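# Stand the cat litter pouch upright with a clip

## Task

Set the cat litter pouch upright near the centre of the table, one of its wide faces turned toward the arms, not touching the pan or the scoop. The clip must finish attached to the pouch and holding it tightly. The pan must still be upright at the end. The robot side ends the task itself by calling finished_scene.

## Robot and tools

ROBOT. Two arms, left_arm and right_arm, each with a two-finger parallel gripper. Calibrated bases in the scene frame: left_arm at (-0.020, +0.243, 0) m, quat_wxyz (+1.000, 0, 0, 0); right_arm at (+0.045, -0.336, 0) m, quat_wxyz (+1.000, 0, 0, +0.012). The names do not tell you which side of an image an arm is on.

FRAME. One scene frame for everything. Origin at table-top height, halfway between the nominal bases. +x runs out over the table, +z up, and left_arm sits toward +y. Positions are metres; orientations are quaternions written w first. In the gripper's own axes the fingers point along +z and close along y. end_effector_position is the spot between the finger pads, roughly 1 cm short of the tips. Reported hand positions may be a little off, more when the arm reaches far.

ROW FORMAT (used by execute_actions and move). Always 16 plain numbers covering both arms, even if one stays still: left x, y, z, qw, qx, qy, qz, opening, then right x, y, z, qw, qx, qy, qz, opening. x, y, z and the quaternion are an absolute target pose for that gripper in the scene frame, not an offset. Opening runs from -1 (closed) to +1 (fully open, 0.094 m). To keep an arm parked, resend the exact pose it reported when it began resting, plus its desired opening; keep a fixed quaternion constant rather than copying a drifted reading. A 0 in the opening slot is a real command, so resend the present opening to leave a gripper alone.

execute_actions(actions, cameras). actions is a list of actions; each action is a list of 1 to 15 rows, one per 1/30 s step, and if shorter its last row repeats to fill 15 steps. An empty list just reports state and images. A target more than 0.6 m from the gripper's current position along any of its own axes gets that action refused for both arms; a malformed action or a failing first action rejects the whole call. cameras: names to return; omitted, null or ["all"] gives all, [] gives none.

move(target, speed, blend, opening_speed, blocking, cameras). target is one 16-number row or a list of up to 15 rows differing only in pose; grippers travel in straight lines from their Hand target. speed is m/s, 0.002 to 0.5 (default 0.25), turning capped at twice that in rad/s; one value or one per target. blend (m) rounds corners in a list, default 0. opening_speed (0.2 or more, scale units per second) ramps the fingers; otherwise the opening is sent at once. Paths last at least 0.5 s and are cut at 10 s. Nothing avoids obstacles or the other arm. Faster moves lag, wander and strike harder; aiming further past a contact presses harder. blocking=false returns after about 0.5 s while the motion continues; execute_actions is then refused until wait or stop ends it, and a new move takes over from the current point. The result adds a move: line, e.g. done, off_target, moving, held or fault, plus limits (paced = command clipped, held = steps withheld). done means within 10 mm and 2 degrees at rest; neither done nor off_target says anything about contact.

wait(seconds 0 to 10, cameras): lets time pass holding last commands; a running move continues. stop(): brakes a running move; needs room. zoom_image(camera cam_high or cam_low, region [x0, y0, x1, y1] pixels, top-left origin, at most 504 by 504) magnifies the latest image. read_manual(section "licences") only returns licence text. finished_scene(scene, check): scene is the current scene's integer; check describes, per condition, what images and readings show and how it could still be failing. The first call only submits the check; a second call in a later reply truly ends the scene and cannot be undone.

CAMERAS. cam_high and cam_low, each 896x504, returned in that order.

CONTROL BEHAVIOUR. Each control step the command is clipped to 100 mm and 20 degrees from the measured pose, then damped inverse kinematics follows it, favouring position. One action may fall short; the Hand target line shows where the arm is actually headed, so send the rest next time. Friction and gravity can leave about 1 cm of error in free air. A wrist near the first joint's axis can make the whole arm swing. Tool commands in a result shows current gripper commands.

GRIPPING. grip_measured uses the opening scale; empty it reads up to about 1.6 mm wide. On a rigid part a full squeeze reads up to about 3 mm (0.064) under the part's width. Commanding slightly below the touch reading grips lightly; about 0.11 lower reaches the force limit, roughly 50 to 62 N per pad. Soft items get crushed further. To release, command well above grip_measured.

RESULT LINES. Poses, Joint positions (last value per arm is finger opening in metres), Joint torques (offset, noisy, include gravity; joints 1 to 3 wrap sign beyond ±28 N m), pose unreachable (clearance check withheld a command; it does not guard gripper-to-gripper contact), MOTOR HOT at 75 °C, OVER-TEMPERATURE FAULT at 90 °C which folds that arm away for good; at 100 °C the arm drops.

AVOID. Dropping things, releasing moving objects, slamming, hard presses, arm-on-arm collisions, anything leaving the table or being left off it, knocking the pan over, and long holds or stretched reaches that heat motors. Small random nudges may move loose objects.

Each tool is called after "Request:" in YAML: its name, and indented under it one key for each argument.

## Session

Scene 1 solved. Now scene 2.

Request:
execute_actions:
  actions: []

Scene clock: 0.00 s.
left_arm: end_effector_position=(+0.1519, +0.5698, +0.2659) grip_measured=+1.000 end_effector_quat_wxyz=(+0.338, -0.338, +0.681, +0.554) | right_arm: end_effector_position=(+0.6353, -0.0179, +0.2438) grip_measured=+1.000 end_effector_quat_wxyz=(+0.546, -0.363, +0.743, -0.134)
Joint positions: left_arm=[0.766 1.104 0.682 0.213 -0.708 0.426 0.094] | right_arm=[0.557 2.307 2.156 -0.25 0.34 -0.554 0.094]
Joint velocities: left_arm=[-0.007 0.002 0.002 0.022 0.007 -0.037 0] | right_arm=[-0.002 -0.002 -0.007 -0.066 -0.007 -0.051 0]
Joint torques (N m): no reading
Motor temperatures (°C): left_arm=[29 30 33 29 28 30 28] | right_arm=[27 33 31 27 26 27 28]
Heat: left arm: 33 °C; right arm: 33 °C.
Hand target: left_arm +0.1513, +0.5695, +0.2713; +0.343, -0.341, +0.676, +0.555 | right_arm +0.6347, -0.0183, +0.2517; +0.552, -0.358, +0.742, -0.131
Tool commands: left_gripper/opening=+1.0 right_gripper/opening=+1.0

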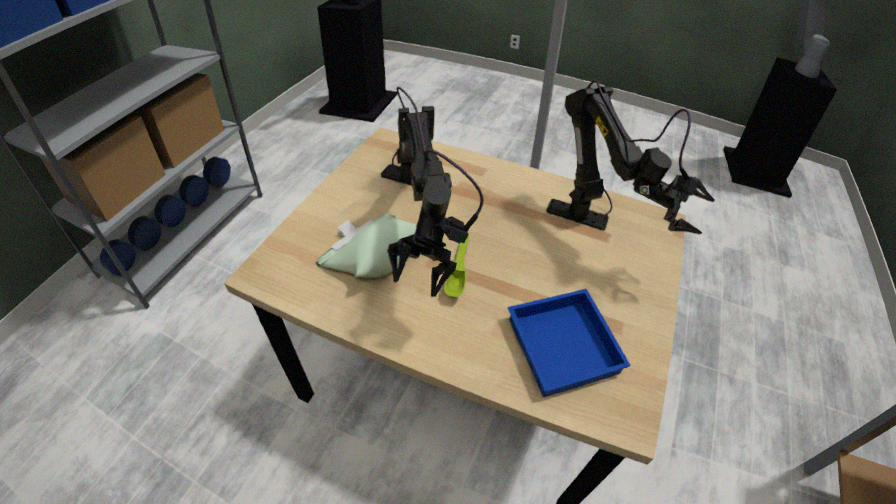

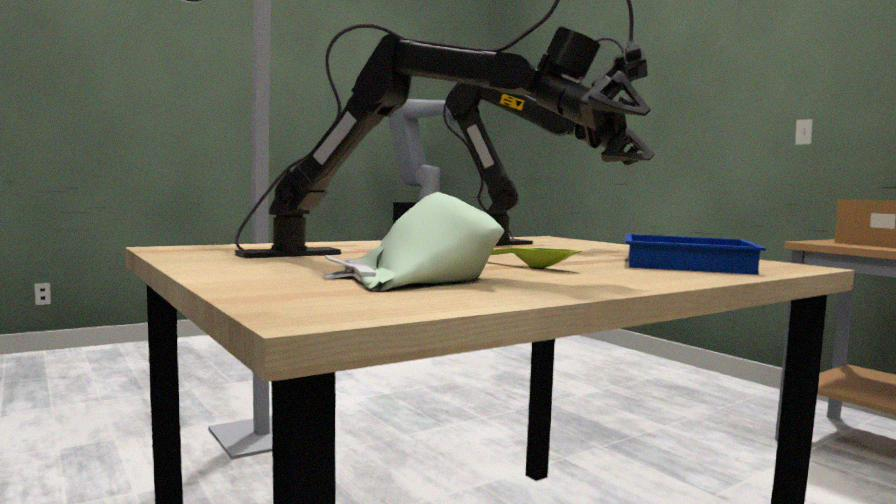

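Request:
zoom_image:
  camera: "cam_high"
  region: [300, 190, 480, 310]

Request:
zoom_image:
  camera: "cam_low"
  region: [300, 170, 600, 310]

Request:
zoom_image:
  camera: "cam_high"
  region: [300, 200, 420, 300]

Scaled by 2.800.

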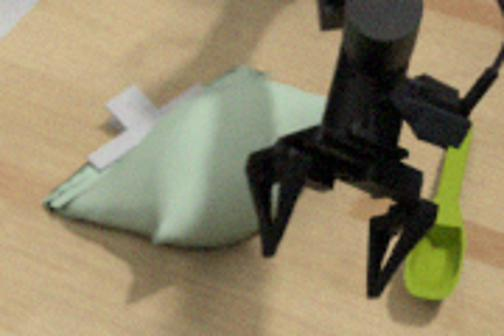

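Scaled by 1.680.

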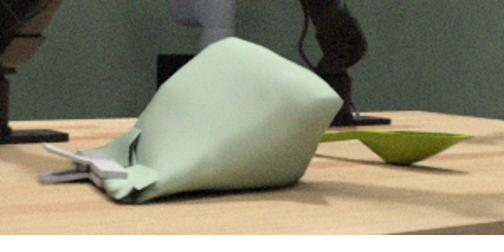

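Scaled by 4.200.

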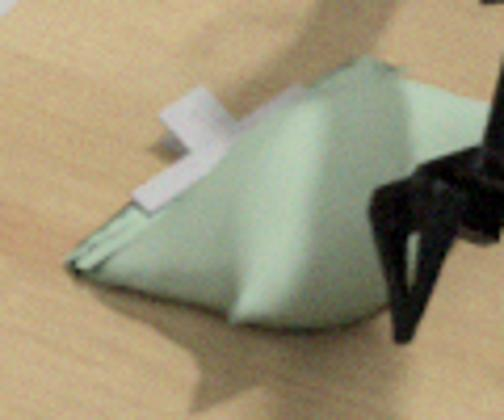

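Request:
move:
  target: [0.1513, 0.5695, 0.2713, 0.343, -0.341, 0.676, 0.555, 1.0, 0.30, -0.42, 0.26, 0.15793, 0.43390, 0.83352, 0.30339, 0.0]
  speed: 0.2

Scene clock: 10.37 s.
left_arm: end_effector_position=(+0.1519, +0.5698, +0.2659) grip_measured=+1.000 end_effector_quat_wxyz=(+0.338, -0.338, +0.681, +0.554) | right_arm: end_effector_position=(+0.2943, -0.4177, +0.2531) grip_measured=+0.002 end_effector_quat_wxyz=(+0.158, +0.443, +0.831, +0.296)
Joint positions: left_arm=[0.766 1.104 0.682 0.213 -0.708 0.426 0.094] | right_arm=[-0.777 1.35 1.449 -1.488 -0.664 0.289 0.047]
Joint velocities: left_arm=[0.017 -0.012 -0.002 -0.022 -0.022 0.022 0] | right_arm=[-0.012 -0.007 -0.017 0.037 0.007 -0.022 0.001]
Joint torques (N m): left_arm=[0.12 -3.1 8.02 1.96 -0.05 -0.04] | right_arm=[-0.65 -3.23 8.32 0.41 -0.62 -0.16]
Motor temperatures (°C): left_arm=[29 30 36 32 28 30 28] | right_arm=[27 38 33 30 26 27 28]
Heat: left arm: 36 °C; right arm: 38 °C.
Hand target: left_arm +0.1514, +0.5696, +0.2713; +0.343, -0.341, +0.676, +0.555 | right_arm +0.2968, -0.4196, +0.2607; +0.168, +0.437, +0.831, +0.300
Off the commanded pose: left_arm 0.005 m, 1 deg | right_arm 0.009 m, 1 deg.
move: done

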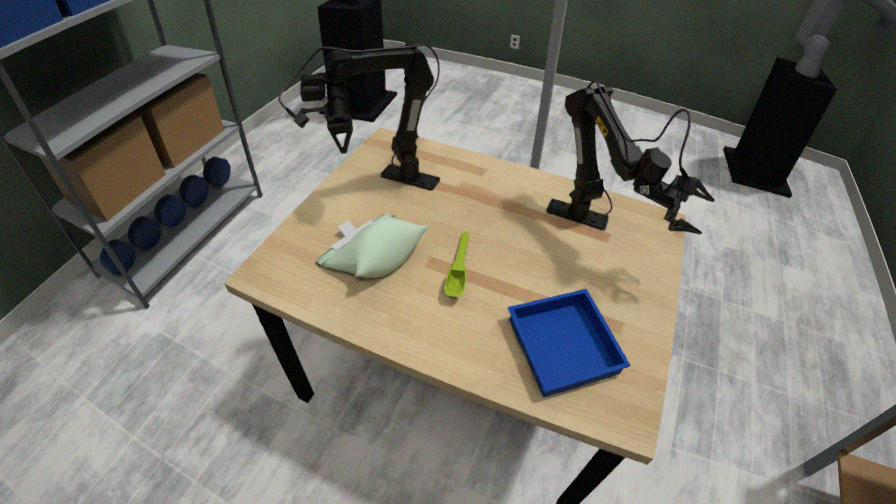

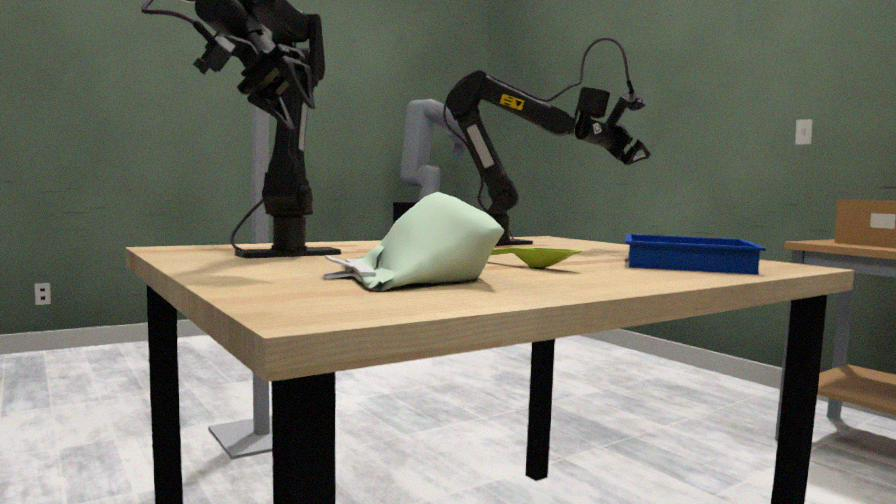

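Request:
zoom_image:
  camera: "cam_high"
  region: [305, 200, 445, 290]

Request:
zoom_image:
  camera: "cam_high"
  region: [430, 220, 500, 310]

Request:
zoom_image:
  camera: "cam_low"
  region: [310, 180, 610, 310]

Scaled by 3.600.

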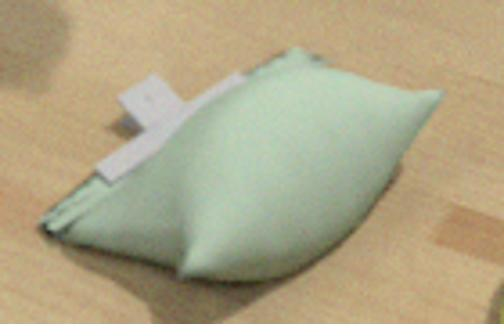

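Scaled by 5.600.

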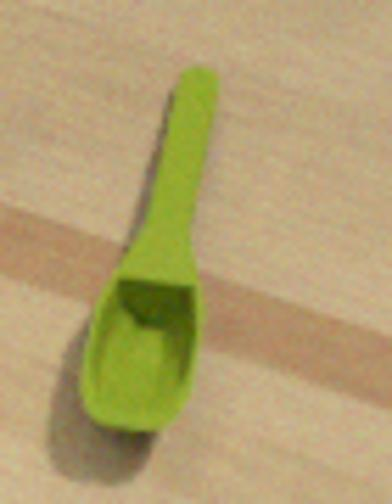

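Scaled by 1.680.

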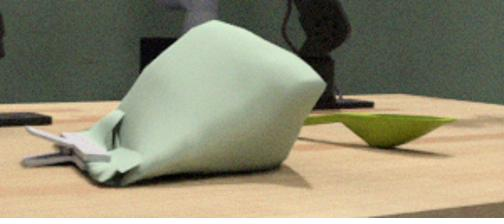

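Request:
move:
  target:
    - [0.24, 0.20, 0.22, 0.0, -0.1097, 0.9940, 0.0, 0.0, 0.2968, -0.4196, 0.2607, 0.168, 0.437, 0.831, 0.300, 0.0]
    - [0.315, -0.03, 0.10, 0.0, -0.1097, 0.9940, 0.0, 0.0, 0.2968, -0.4196, 0.2607, 0.168, 0.437, 0.831, 0.300, 0.0]
  speed: 0.25
  blend: 0.05

Request:
zoom_image:
  camera: "cam_high"
  region: [410, 190, 520, 310]

Scene clock: 19.57 s.
left_arm: end_effector_position=(+0.2987, -0.0313, +0.1024) grip_measured=+0.001 end_effector_quat_wxyz=(-0.014, -0.120, +0.993, +0.014) | right_arm: end_effector_position=(+0.2940, -0.4173, +0.2532) grip_measured=+0.002 end_effector_quat_wxyz=(+0.157, +0.443, +0.831, +0.297)
Joint positions: left_arm=[-0.712 2.216 2.059 -1.454 0.002 -0.952 0.047] | right_arm=[-0.777 1.35 1.45 -1.491 -0.665 0.289 0.047]
Joint velocities: left_arm=[-0.007 0.007 -0.002 0.051 0.022 -0.081 0] | right_arm=[-0.012 0.007 0.002 0.051 0.037 -0.066 0.001]
Joint torques (N m): left_arm=[0.25 -9.94 7.91 0.24 -0.05 -0.04] | right_arm=[-0.9 -3.33 7.98 0.42 -0.65 -0.15]
Motor temperatures (°C): left_arm=[29 31 37 32 28 30 28] | right_arm=[27 37 35 29 26 27 28]
Heat: left arm: 37 °C; right arm: 37 °C.
Hand target: left_arm +0.3019, -0.0309, +0.1029; -0.013, -0.125, +0.992, +0.016 | right_arm +0.2965, -0.4196, +0.2607; +0.168, +0.437, +0.831, +0.300
Off the commanded pose: left_arm 0.017 m, 3 deg | right_arm 0.008 m, 1 deg.
move: off_target (left_arm)

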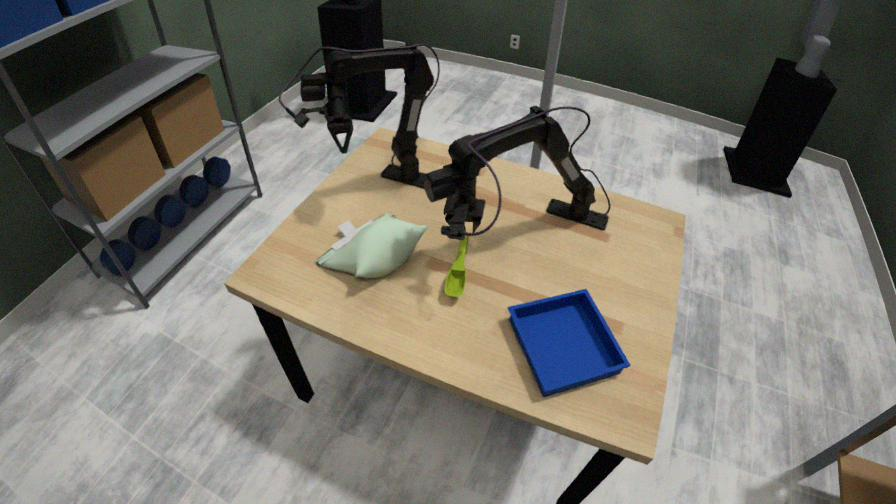

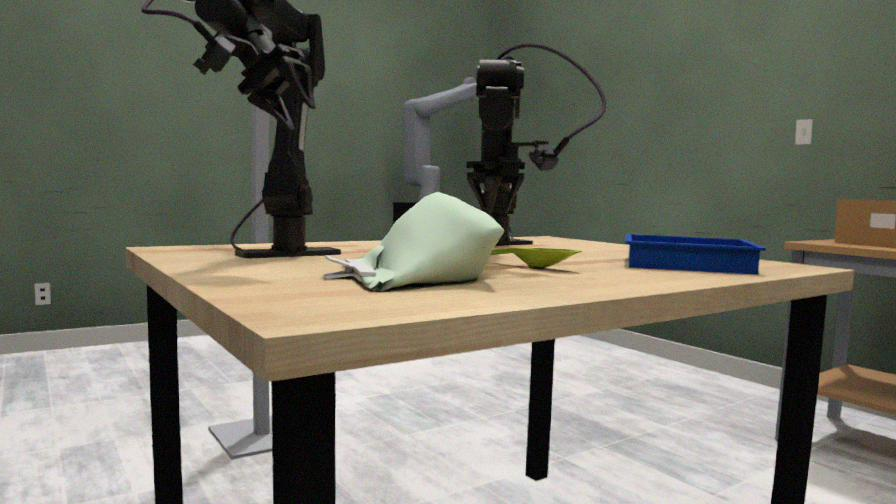

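Scaled by 4.200.

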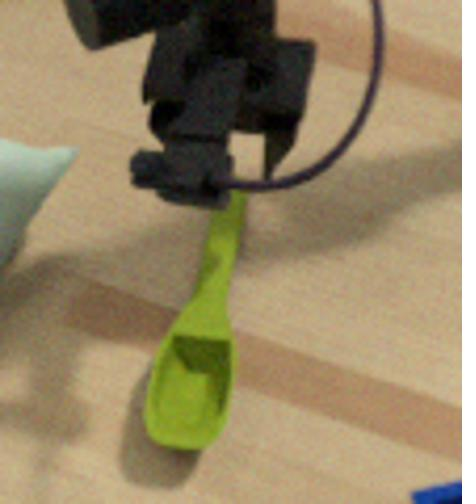

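Request:
move:
  target: [0.325, -0.031, 0.020, 0.0, -0.1097, 0.9940, 0.0, 0.0, 0.2968, -0.4196, 0.2607, 0.168, 0.437, 0.831, 0.300, 0.0]
  speed: 0.1

Request:
zoom_image:
  camera: "cam_low"
  region: [430, 170, 610, 290]

Request:
zoom_image:
  camera: "cam_high"
  region: [420, 200, 510, 310]

Scene clock: 21.30 s.
left_arm: end_effector_position=(+0.3233, -0.0324, +0.0285) grip_measured=+0.001 end_effector_quat_wxyz=(+0.003, -0.110, +0.994, -0.005) | right_arm: end_effector_position=(+0.2940, -0.4173, +0.2532) grip_measured=+0.002 end_effector_quat_wxyz=(+0.157, +0.443, +0.831, +0.297)
Joint positions: left_arm=[-0.677 2.264 1.846 -1.141 0.002 -0.897 0.047] | right_arm=[-0.777 1.35 1.45 -1.491 -0.665 0.289 0.047]
Joint velocities: left_arm=[0.002 -0.017 0.012 -0.066 0.007 -0.11 -0.001] | right_arm=[0.017 -0.007 -0.007 -0.007 -0.037 -0.007 0]
Joint torques (N m): left_arm=[0.4 -10.02 5.46 0.53 -0.01 0.03] | right_arm=[-0.77 -3.14 7.95 0.39 -0.63 -0.17]
Motor temperatures (°C): left_arm=[29 32 37 32 28 30 28] | right_arm=[27 37 36 29 26 27 28]
Heat: left arm: 37 °C; right arm: 37 °C.
Hand target: left_arm +0.3240, -0.0307, +0.0197; +0.000, -0.109, +0.994, -0.001 | right_arm +0.2966, -0.4196, +0.2607; +0.168, +0.437, +0.831, +0.300
Off the commanded pose: left_arm 0.009 m, 1 deg | right_arm 0.008 m, 1 deg.
move: done

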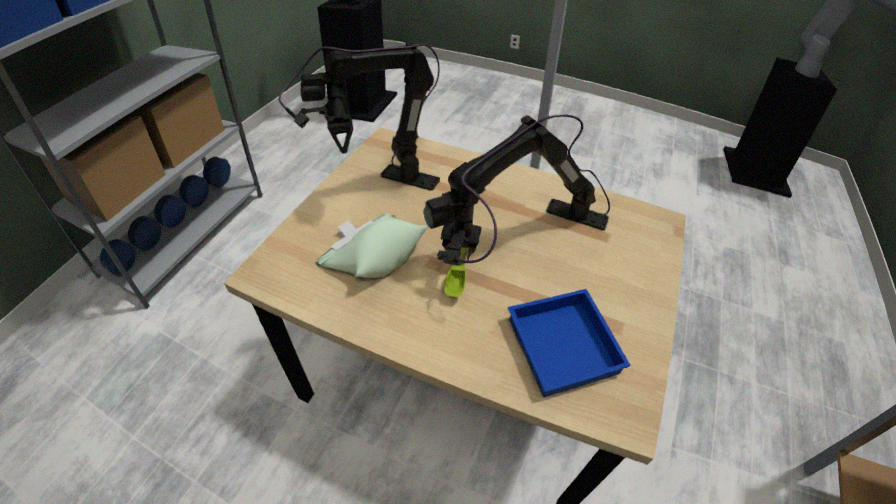

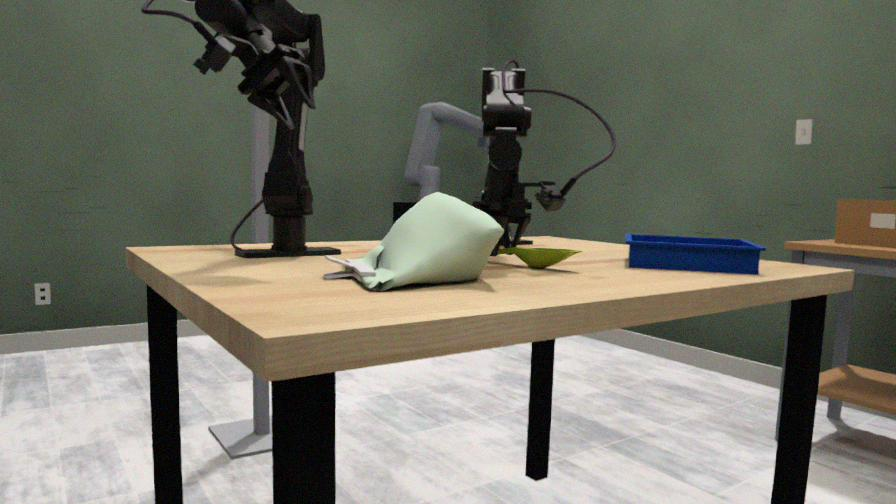

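Scaled by 2.800.

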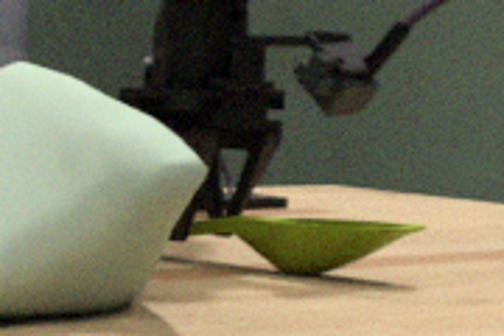

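Scaled by 4.582.

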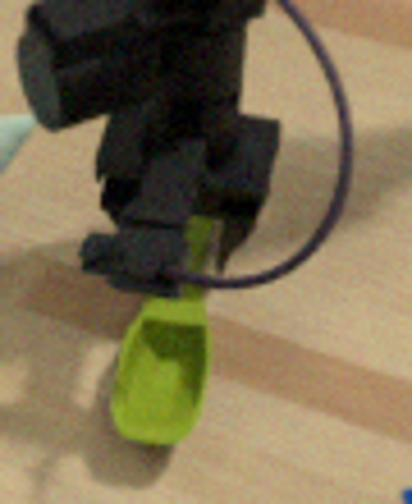

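Request:
move:
  target: [0.325, -0.031, 0.020, 0.0, -0.1097, 0.9940, 0.0, -0.8, 0.2968, -0.4196, 0.2607, 0.168, 0.437, 0.831, 0.300, 0.0]
  speed: 0.1
  opening_speed: 0.8

Request:
zoom_image:
  camera: "cam_low"
  region: [430, 170, 610, 290]

Scene clock: 22.67 s.
left_arm: end_effector_position=(+0.3234, -0.0327, +0.0285) grip_measured=-0.573 end_effector_quat_wxyz=(+0.003, -0.109, +0.994, -0.005) | right_arm: end_effector_position=(+0.2940, -0.4173, +0.2532) grip_measured=+0.002 end_effector_quat_wxyz=(+0.157, +0.443, +0.831, +0.297)
Joint positions: left_arm=[-0.677 2.264 1.846 -1.14 0.003 -0.896 0.02] | right_arm=[-0.777 1.35 1.45 -1.491 -0.665 0.289 0.047]
Joint velocities: left_arm=[-0.017 -0.017 -0.007 0.066 -0.007 -0.051 -0.002] | right_arm=[0.012 -0.002 -0.007 -0.037 0.037 0.022 0.002]
Joint torques (N m): left_arm=[0.23 -9.66 6.23 0.53 -0.08 0.06] | right_arm=[-0.81 -3.28 8.06 0.41 -0.61 -0.21]
Motor temperatures (°C): left_arm=[29 32 37 32 28 30 28] | right_arm=[27 37 36 29 26 27 28]
Heat: left arm: 37 °C; right arm: 37 °C.
Hand target: left_arm +0.3248, -0.0309, +0.0201; +0.000, -0.110, +0.994, +0.000 | right_arm +0.2966, -0.4196, +0.2607; +0.168, +0.437, +0.831, +0.300
Off the commanded pose: left_arm 0.009 m, 1 deg | right_arm 0.008 m, 1 deg.
move: done

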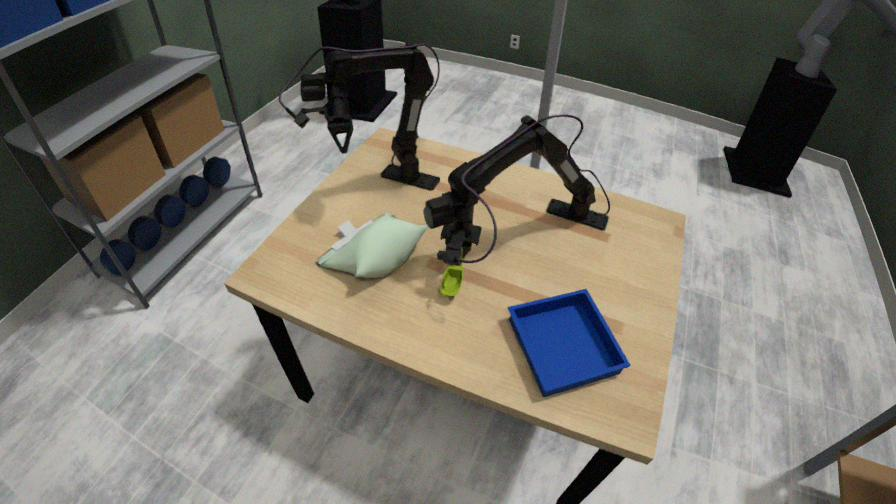

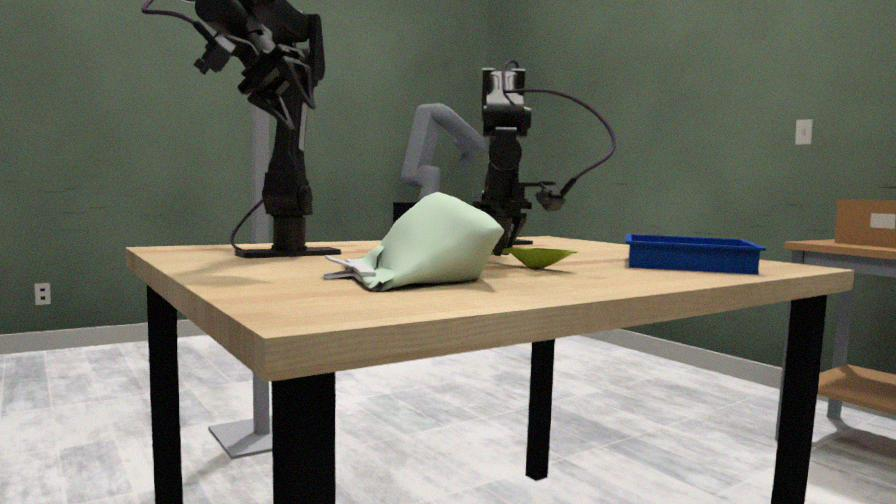

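Scaled by 2.800.

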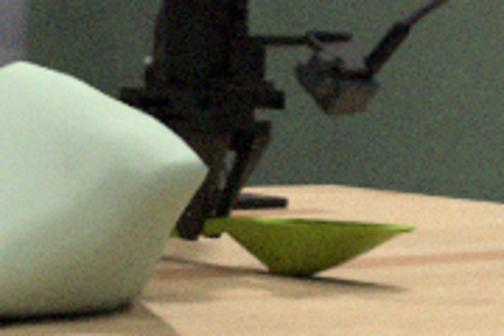

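Request:
move:
  target:
    - [0.315, -0.01, 0.085, 0.0, -0.1097, 0.9940, 0.0, -0.8, 0.2968, -0.4196, 0.2607, 0.168, 0.437, 0.831, 0.300, 0.0]
    - [0.26, 0.18, 0.11, 0.0, -0.1097, 0.9940, 0.0, -0.8, 0.2968, -0.4196, 0.2607, 0.168, 0.437, 0.831, 0.300, 0.0]
    - [0.16, 0.375, 0.085, 0.0, -0.1097, 0.9940, 0.0, -0.8, 0.2968, -0.4196, 0.2607, 0.168, 0.437, 0.831, 0.300, 0.0]
  speed: 0.2
  blend: 0.04

Request:
zoom_image:
  camera: "cam_high"
  region: [500, 160, 640, 300]

Scene clock: 26.27 s.
left_arm: end_effector_position=(+0.1643, +0.3700, +0.0881) grip_measured=-0.573 end_effector_quat_wxyz=(-0.003, -0.111, +0.994, -0.016) | right_arm: end_effector_position=(+0.2939, -0.4171, +0.2532) grip_measured=+0.002 end_effector_quat_wxyz=(+0.157, +0.443, +0.831, +0.297)
Joint positions: left_arm=[0.621 1.421 1.009 -1.179 0.026 0.4 0.02] | right_arm=[-0.777 1.35 1.45 -1.492 -0.665 0.289 0.047]
Joint velocities: left_arm=[-0.002 0.002 0.002 -0.022 -0.007 0.007 0] | right_arm=[0.007 -0.002 0.017 0.007 -0.051 0.022 -0.001]
Joint torques (N m): left_arm=[0.36 -4.63 5.56 0.53 0.11 0.11] | right_arm=[-0.91 -3.18 8.27 0.37 -0.56 -0.14]
Motor temperatures (°C): left_arm=[29 33 37 31 28 30 28] | right_arm=[27 36 36 29 26 27 28]
Heat: left arm: 37 °C; right arm: 36 °C.
Hand target: left_arm +0.1670, +0.3704, +0.0876; +0.007, -0.110, +0.994, -0.018 | right_arm +0.2965, -0.4195, +0.2607; +0.168, +0.437, +0.831, +0.300
Off the commanded pose: left_arm 0.007 m, 2 deg | right_arm 0.008 m, 1 deg.
move: done; blend cut to 0.0345 m at target 1

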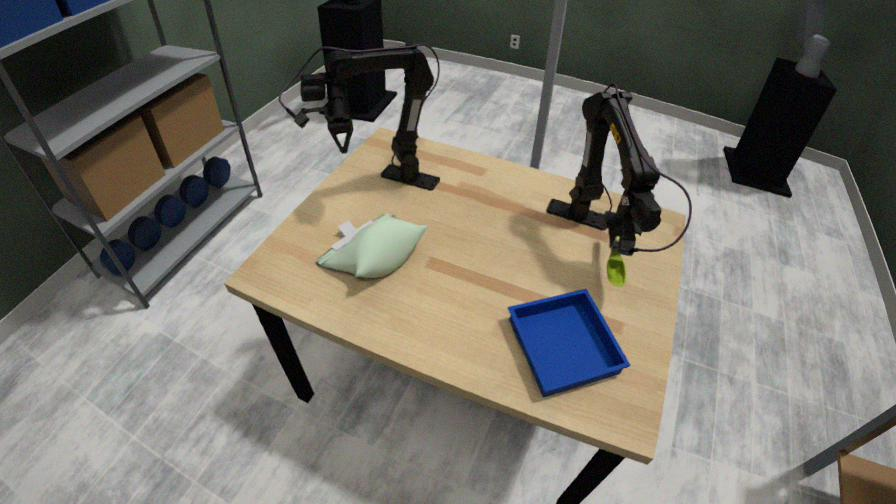

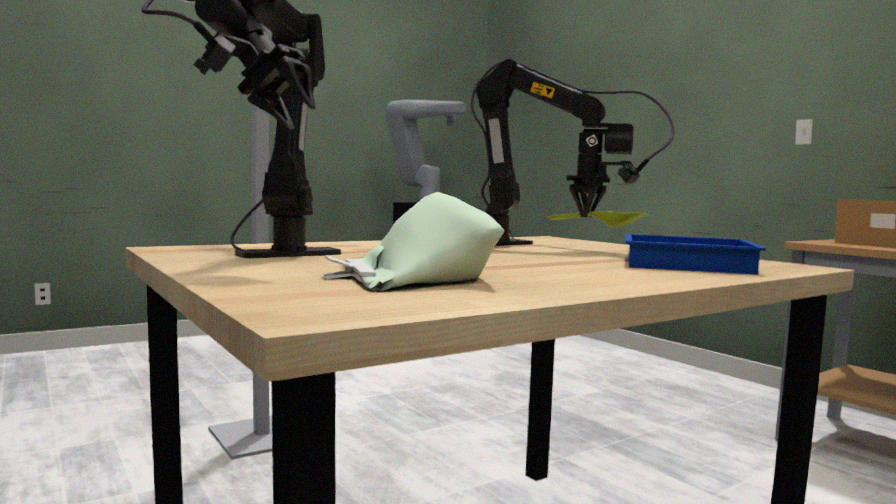

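Scaled by 3.600.

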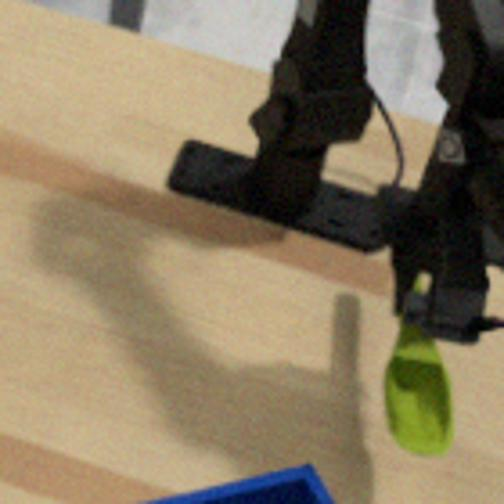

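Request:
execute_actions:
  actions: []

Scene clock: 27.20 s.
left_arm: end_effector_position=(+0.1645, +0.3700, +0.0881) grip_measured=-0.573 end_effector_quat_wxyz=(-0.002, -0.110, +0.994, -0.016) | right_arm: end_effector_position=(+0.2939, -0.4171, +0.2532) grip_measured=+0.002 end_effector_quat_wxyz=(+0.157, +0.443, +0.831, +0.297)
Joint positions: left_arm=[0.621 1.421 1.009 -1.178 0.026 0.401 0.02] | right_arm=[-0.777 1.35 1.45 -1.492 -0.665 0.289 0.047]
Joint velocities: left_arm=[0.007 -0.002 0.012 -0.081 -0.051 -0.007 0.001] | right_arm=[-0.002 0.007 -0.002 0.081 -0.066 -0.037 0.001]
Joint torques (N m): left_arm=[0.24 -4.33 5.44 0.59 0.12 0.1] | right_arm=[-0.87 -3.19 8.03 0.38 -0.6 -0.17]
Motor temperatures (°C): left_arm=[29 33 37 31 28 30 28] | right_arm=[27 36 37 29 26 27 28]
Heat: left arm: 37 °C; right arm: 37 °C.
Hand target: left_arm +0.1670, +0.3703, +0.0876; +0.007, -0.110, +0.994, -0.018 | right_arm +0.2965, -0.4195, +0.2607; +0.168, +0.437, +0.831, +0.300
Tool commands: left_gripper/opening=-0.8 right_gripper/opening=+0.0
Off the commanded pose: left_arm 0.007 m, 2 deg | right_arm 0.008 m, 1 deg.

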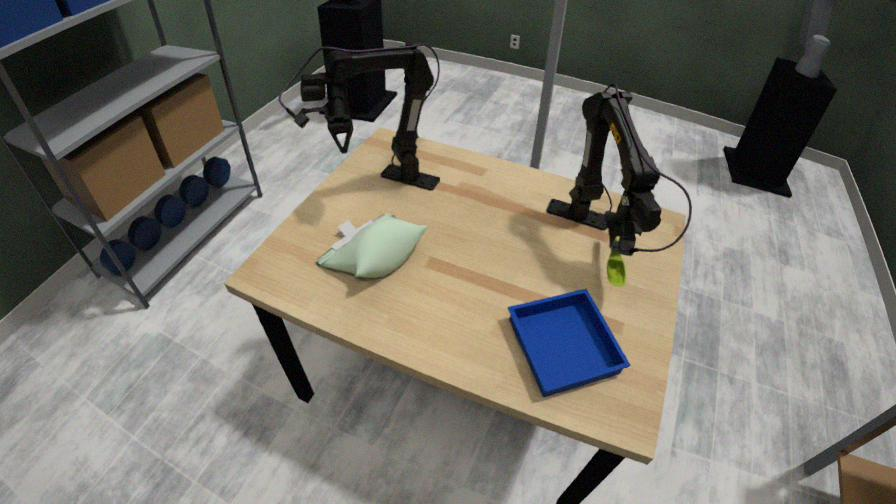

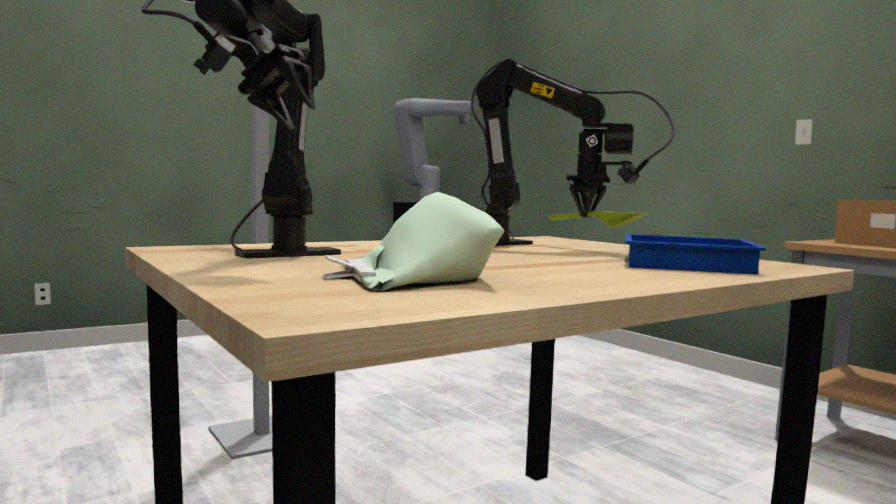

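Request:
move:
  target:
    - [0.16, 0.375, 0.05, 0.0, -0.1097, 0.9940, 0.0, -0.8, 0.2968, -0.4196, 0.2607, 0.168, 0.437, 0.831, 0.300, 0.0]
    - [0.16, 0.375, 0.024, 0.0, -0.1097, 0.9940, 0.0, -0.8, 0.2968, -0.4196, 0.2607, 0.168, 0.437, 0.831, 0.300, 0.0]
  speed: [0.1, 0.04]

Scene clock: 29.00 s.
left_arm: end_effector_position=(+0.1601, +0.3727, +0.0276) grip_measured=-0.573 end_effector_quat_wxyz=(+0.001, -0.109, +0.994, -0.002) | right_arm: end_effector_position=(+0.2939, -0.4171, +0.2532) grip_measured=+0.002 end_effector_quat_wxyz=(+0.157, +0.443, +0.831, +0.297)
Joint positions: left_arm=[0.625 1.469 0.798 -0.901 0.004 0.407 0.02] | right_arm=[-0.777 1.35 1.45 -1.492 -0.665 0.289 0.047]
Joint velocities: left_arm=[0.017 0.012 -0.017 0.066 0.007 0.022 0.001] | right_arm=[0.002 -0.002 -0.002 -0.007 -0.051 -0.066 0.001]
Joint torques (N m): left_arm=[0.65 -3.54 5.16 0.61 -0.08 0.02] | right_arm=[-0.95 -3.12 8.05 0.39 -0.62 -0.17]
Motor temperatures (°C): left_arm=[29 33 36 31 28 30 29] | right_arm=[27 36 37 29 26 27 28]
Heat: left arm: 36 °C; right arm: 37 °C.
Hand target: left_arm +0.1593, +0.3745, +0.0240; +0.000, -0.110, +0.994, +0.000 | right_arm +0.2966, -0.4196, +0.2607; +0.168, +0.437, +0.831, +0.300
Off the commanded pose: left_arm 0.004 m, 0 deg | right_arm 0.008 m, 1 deg.
move: done

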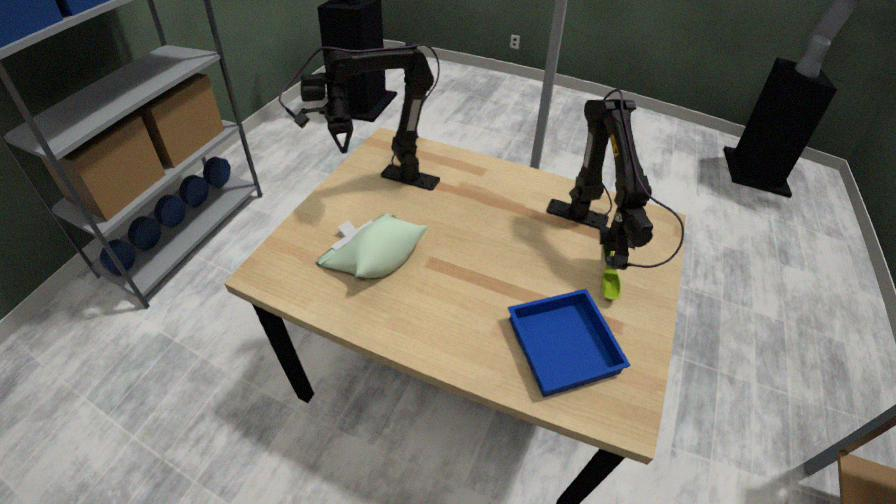

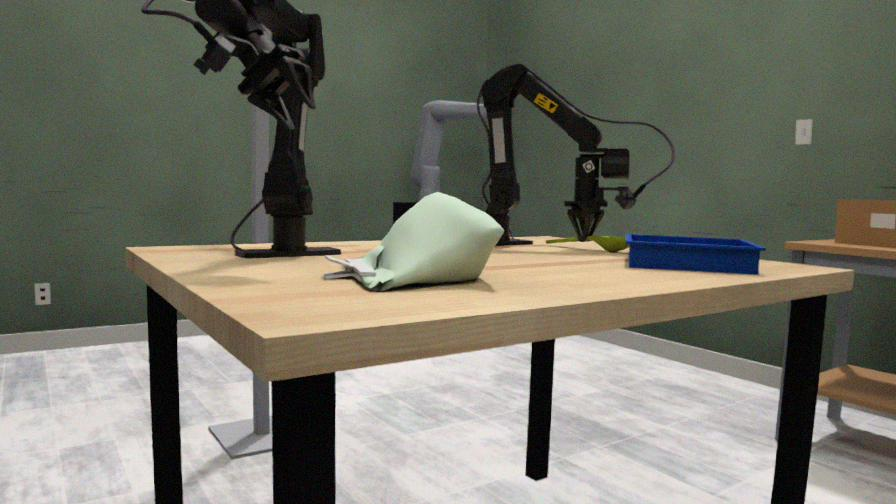

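Request:
move:
  target: [0.16, 0.375, 0.022, 0.0, -0.1097, 0.9940, 0.0, -0.2, 0.2968, -0.4196, 0.2607, 0.168, 0.437, 0.831, 0.300, 0.0]
  speed: 0.03
  opening_speed: 0.6

Request:
zoom_image:
  camera: "cam_high"
  region: [480, 180, 720, 340]

Scene clock: 30.33 s.
left_arm: end_effector_position=(+0.1619, +0.3741, +0.0265) grip_measured=-0.201 end_effector_quat_wxyz=(+0.003, -0.109, +0.994, +0.000) | right_arm: end_effector_position=(+0.2939, -0.4171, +0.2532) grip_measured=+0.002 end_effector_quat_wxyz=(+0.157, +0.443, +0.831, +0.297)
Joint positions: left_arm=[0.625 1.474 0.798 -0.89 0.004 0.407 0.038] | right_arm=[-0.777 1.35 1.45 -1.492 -0.665 0.289 0.047]
Joint velocities: left_arm=[0.002 0.002 0.002 0.022 -0.007 0.022 0] | right_arm=[0.002 -0.002 -0.012 -0.022 -0.037 -0.022 -0.002]
Joint torques (N m): left_arm=[0.65 -3.45 5.15 0.64 -0.04 0.05] | right_arm=[-0.73 -3.14 8.03 0.39 -0.58 -0.14]
Motor temperatures (°C): left_arm=[29 32 36 31 28 30 29] | right_arm=[27 36 37 29 26 27 28]
Heat: left arm: 36 °C; right arm: 37 °C.
Hand target: left_arm +0.1599, +0.3748, +0.0221; +0.000, -0.110, +0.994, +0.000 | right_arm +0.2966, -0.4196, +0.2607; +0.168, +0.437, +0.831, +0.300
Off the commanded pose: left_arm 0.005 m, 0 deg | right_arm 0.008 m, 1 deg.
move: done

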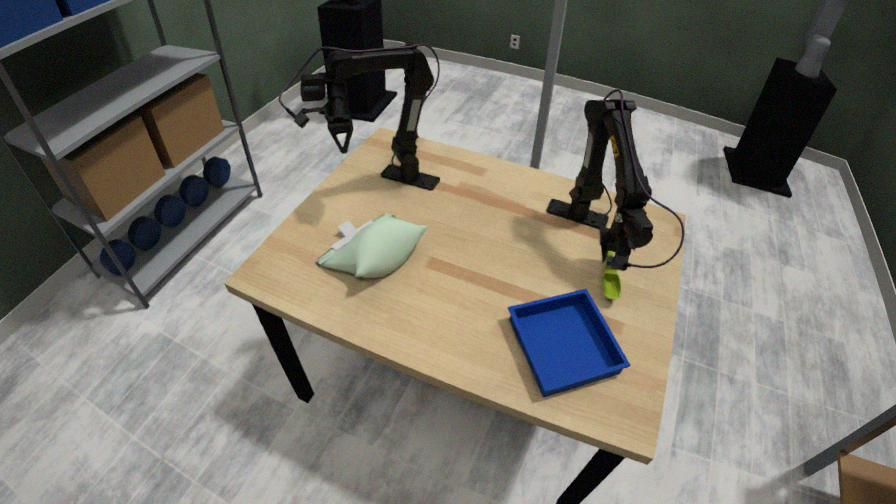

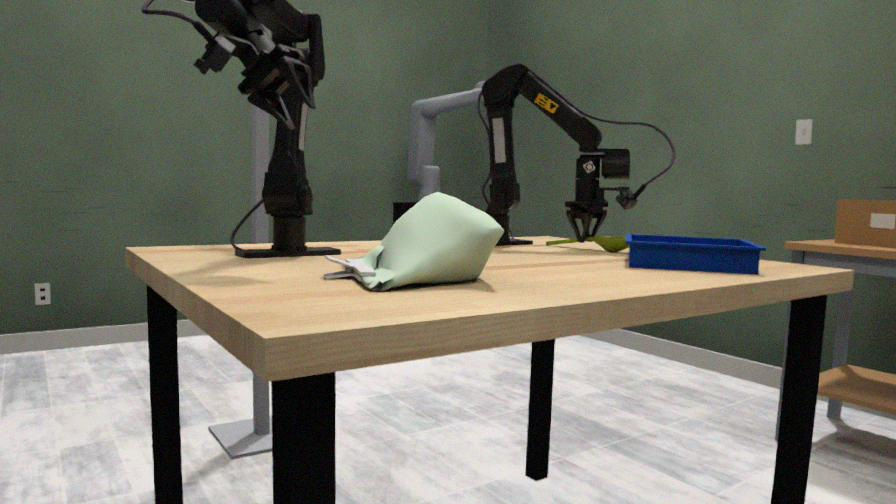

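Scaled by 2.100.

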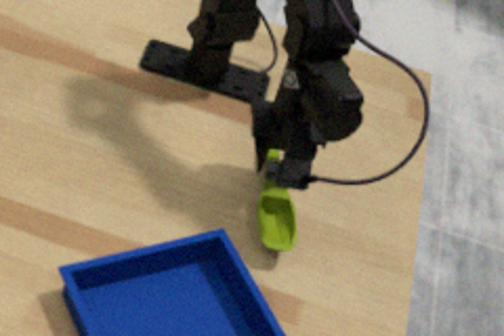

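Request:
zoom_image:
  camera: "cam_high"
  region: [290, 180, 450, 300]

Request:
zoom_image:
  camera: "cam_low"
  region: [310, 170, 530, 310]

Scaled by 3.150.

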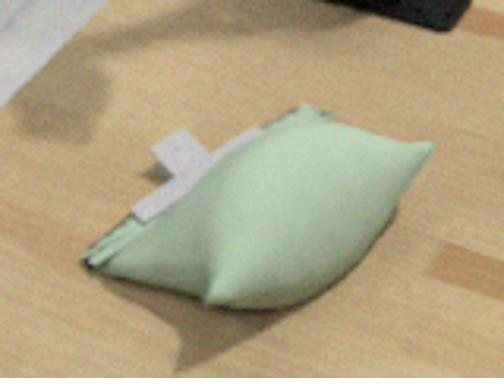

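Scaled by 2.291.

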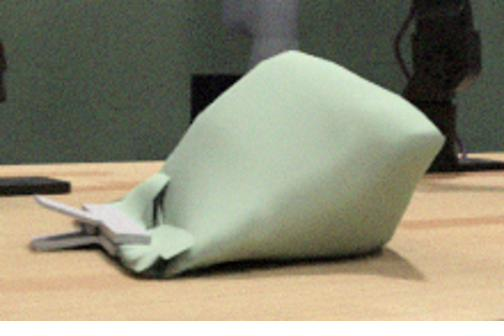

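Request:
move:
  target:
    - [0.16, 0.372, 0.06, 0.0, -0.1097, 0.9940, 0.0, -0.2, 0.2968, -0.4196, 0.2607, 0.168, 0.437, 0.831, 0.300, 0.0]
    - [0.165, 0.33, 0.17, 0.0, -0.1097, 0.9940, 0.0, -0.2, 0.2968, -0.4196, 0.2607, 0.168, 0.437, 0.831, 0.300, 0.0]
  speed: [0.08, 0.2]
  blend: 0.02

Request:
zoom_image:
  camera: "cam_high"
  region: [480, 180, 720, 340]

Scene clock: 35.03 s.
left_arm: end_effector_position=(+0.1642, +0.3308, +0.1631) grip_measured=-0.201 end_effector_quat_wxyz=(-0.011, -0.110, +0.994, -0.004) | right_arm: end_effector_position=(+0.2939, -0.4171, +0.2532) grip_measured=+0.002 end_effector_quat_wxyz=(+0.157, +0.443, +0.831, +0.297)
Joint positions: left_arm=[0.443 1.344 1.245 -1.497 0 0.224 0.038] | right_arm=[-0.777 1.35 1.45 -1.492 -0.665 0.289 0.047]
Joint velocities: left_arm=[0.002 -0.017 0.012 0.022 -0.037 -0.037 0.001] | right_arm=[-0.002 -0.012 0.007 -0.022 -0.007 -0.081 -0.001]
Joint torques (N m): left_arm=[-0.38 -4.27 7.86 0.21 -0.11 -0.11] | right_arm=[-0.81 -3.17 8.02 0.42 -0.62 -0.16]
Motor temperatures (°C): left_arm=[29 32 36 31 28 30 28] | right_arm=[27 36 37 29 26 27 28]
Heat: left arm: 36 °C; right arm: 37 °C.
Hand target: left_arm +0.1652, +0.3312, +0.1700; -0.002, -0.110, +0.994, +0.002 | right_arm +0.2965, -0.4195, +0.2607; +0.168, +0.437, +0.831, +0.300
Off the commanded pose: left_arm 0.007 m, 1 deg | right_arm 0.008 m, 2 deg.
move: done; blend cut to 0.019 m at target 1

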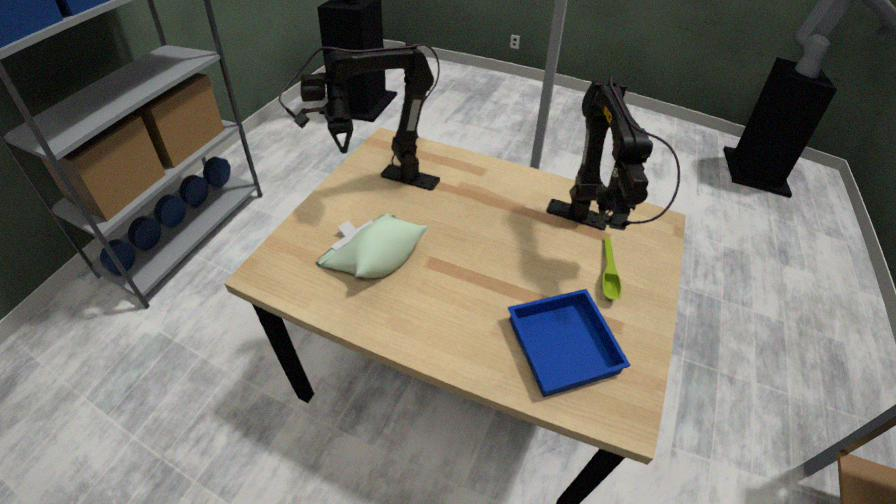

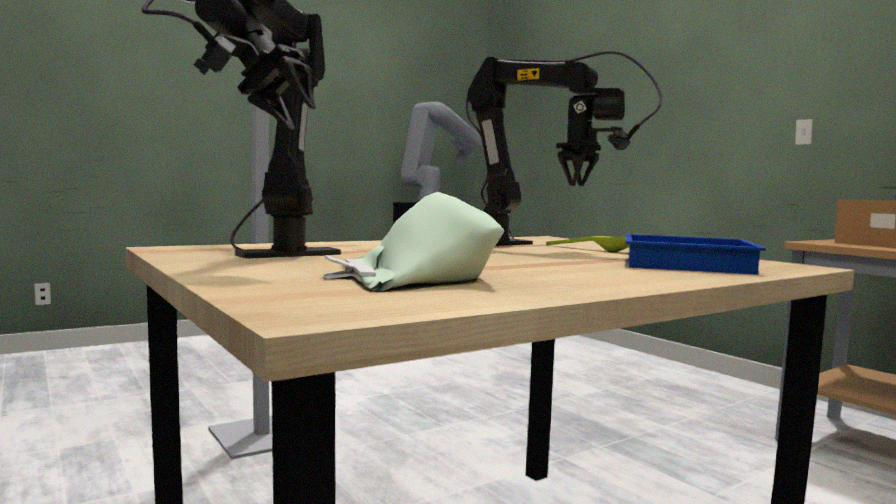

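Scaled by 2.100.

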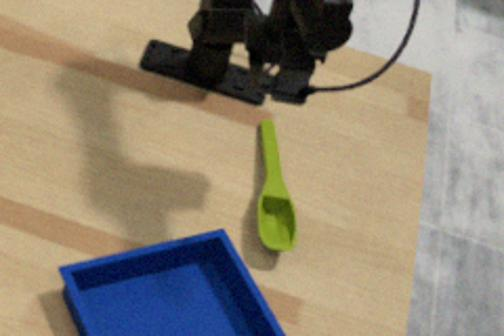

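Request:
move:
  target: [0.266, -0.042, 0.108, 0.12547, -0.15494, 0.76154, -0.61669, 0.8, 0.2968, -0.4196, 0.2607, 0.168, 0.437, 0.831, 0.300, 0.0]
  speed: 0.25
  opening_speed: 0.6

Request:
zoom_image:
  camera: "cam_high"
  region: [310, 140, 550, 300]

Request:
zoom_image:
  camera: "cam_low"
  region: [330, 130, 610, 310]

Scene clock: 39.27 s.
left_arm: end_effector_position=(+0.2639, -0.0390, +0.1093) grip_measured=+0.799 end_effector_quat_wxyz=(+0.111, -0.148, +0.771, -0.609) | right_arm: end_effector_position=(+0.2939, -0.4171, +0.2532) grip_measured=+0.002 end_effector_quat_wxyz=(+0.157, +0.443, +0.831, +0.297)
Joint positions: left_arm=[-0.502 1.661 0.441 0.917 0.676 -1.386 0.085] | right_arm=[-0.777 1.35 1.45 -1.492 -0.665 0.288 0.047]
Joint velocities: left_arm=[-0.002 0.007 0.012 0.037 0.066 0.051 0] | right_arm=[-0.007 -0.002 0.002 -0.007 -0.022 0.007 0]
Joint torques (N m): left_arm=[-0.46 -4.36 4.27 2.03 0.05 0.08] | right_arm=[-0.73 -3.17 7.97 0.42 -0.65 -0.15]
Motor temperatures (°C): left_arm=[29 32 36 31 28 30 28] | right_arm=[27 35 38 28 27 27 28]
Heat: left arm: 36 °C; right arm: 38 °C.
Hand target: left_arm +0.2613, -0.0391, +0.1034; +0.110, -0.149, +0.774, -0.605 | right_arm +0.2966, -0.4196, +0.2607; +0.168, +0.437, +0.831, +0.300
Off the commanded pose: left_arm 0.004 m, 2 deg | right_arm 0.008 m, 2 deg.
move: done

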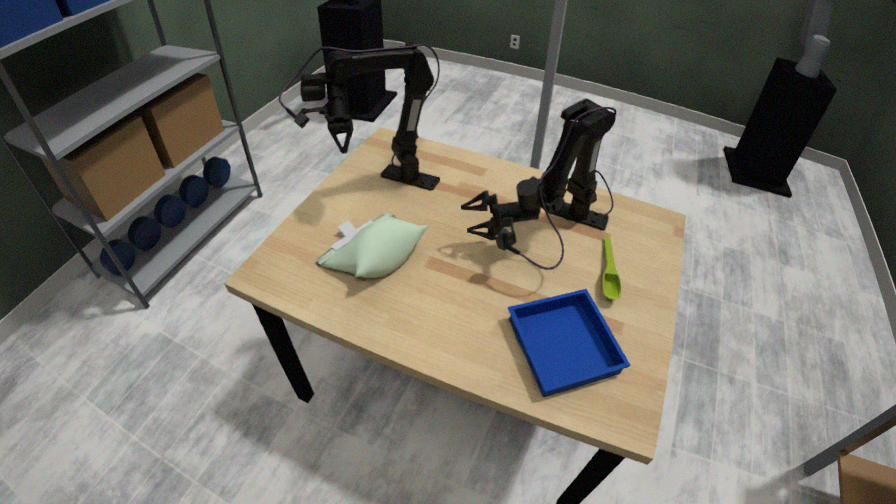

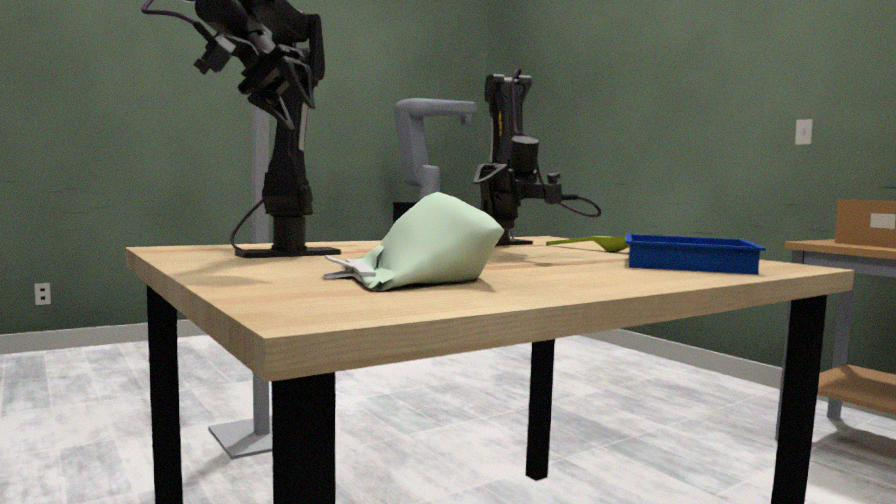

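Scaled by 2.100.

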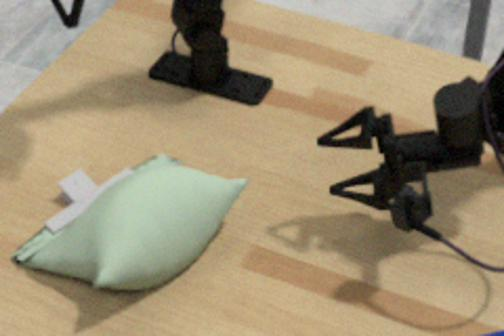

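Scaled by 1.800.

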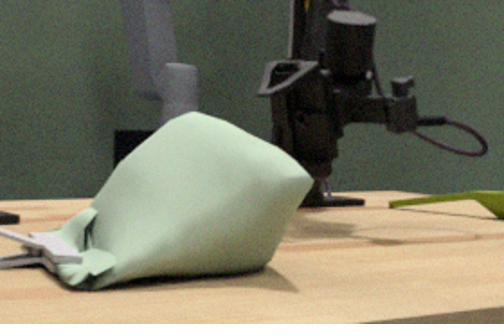

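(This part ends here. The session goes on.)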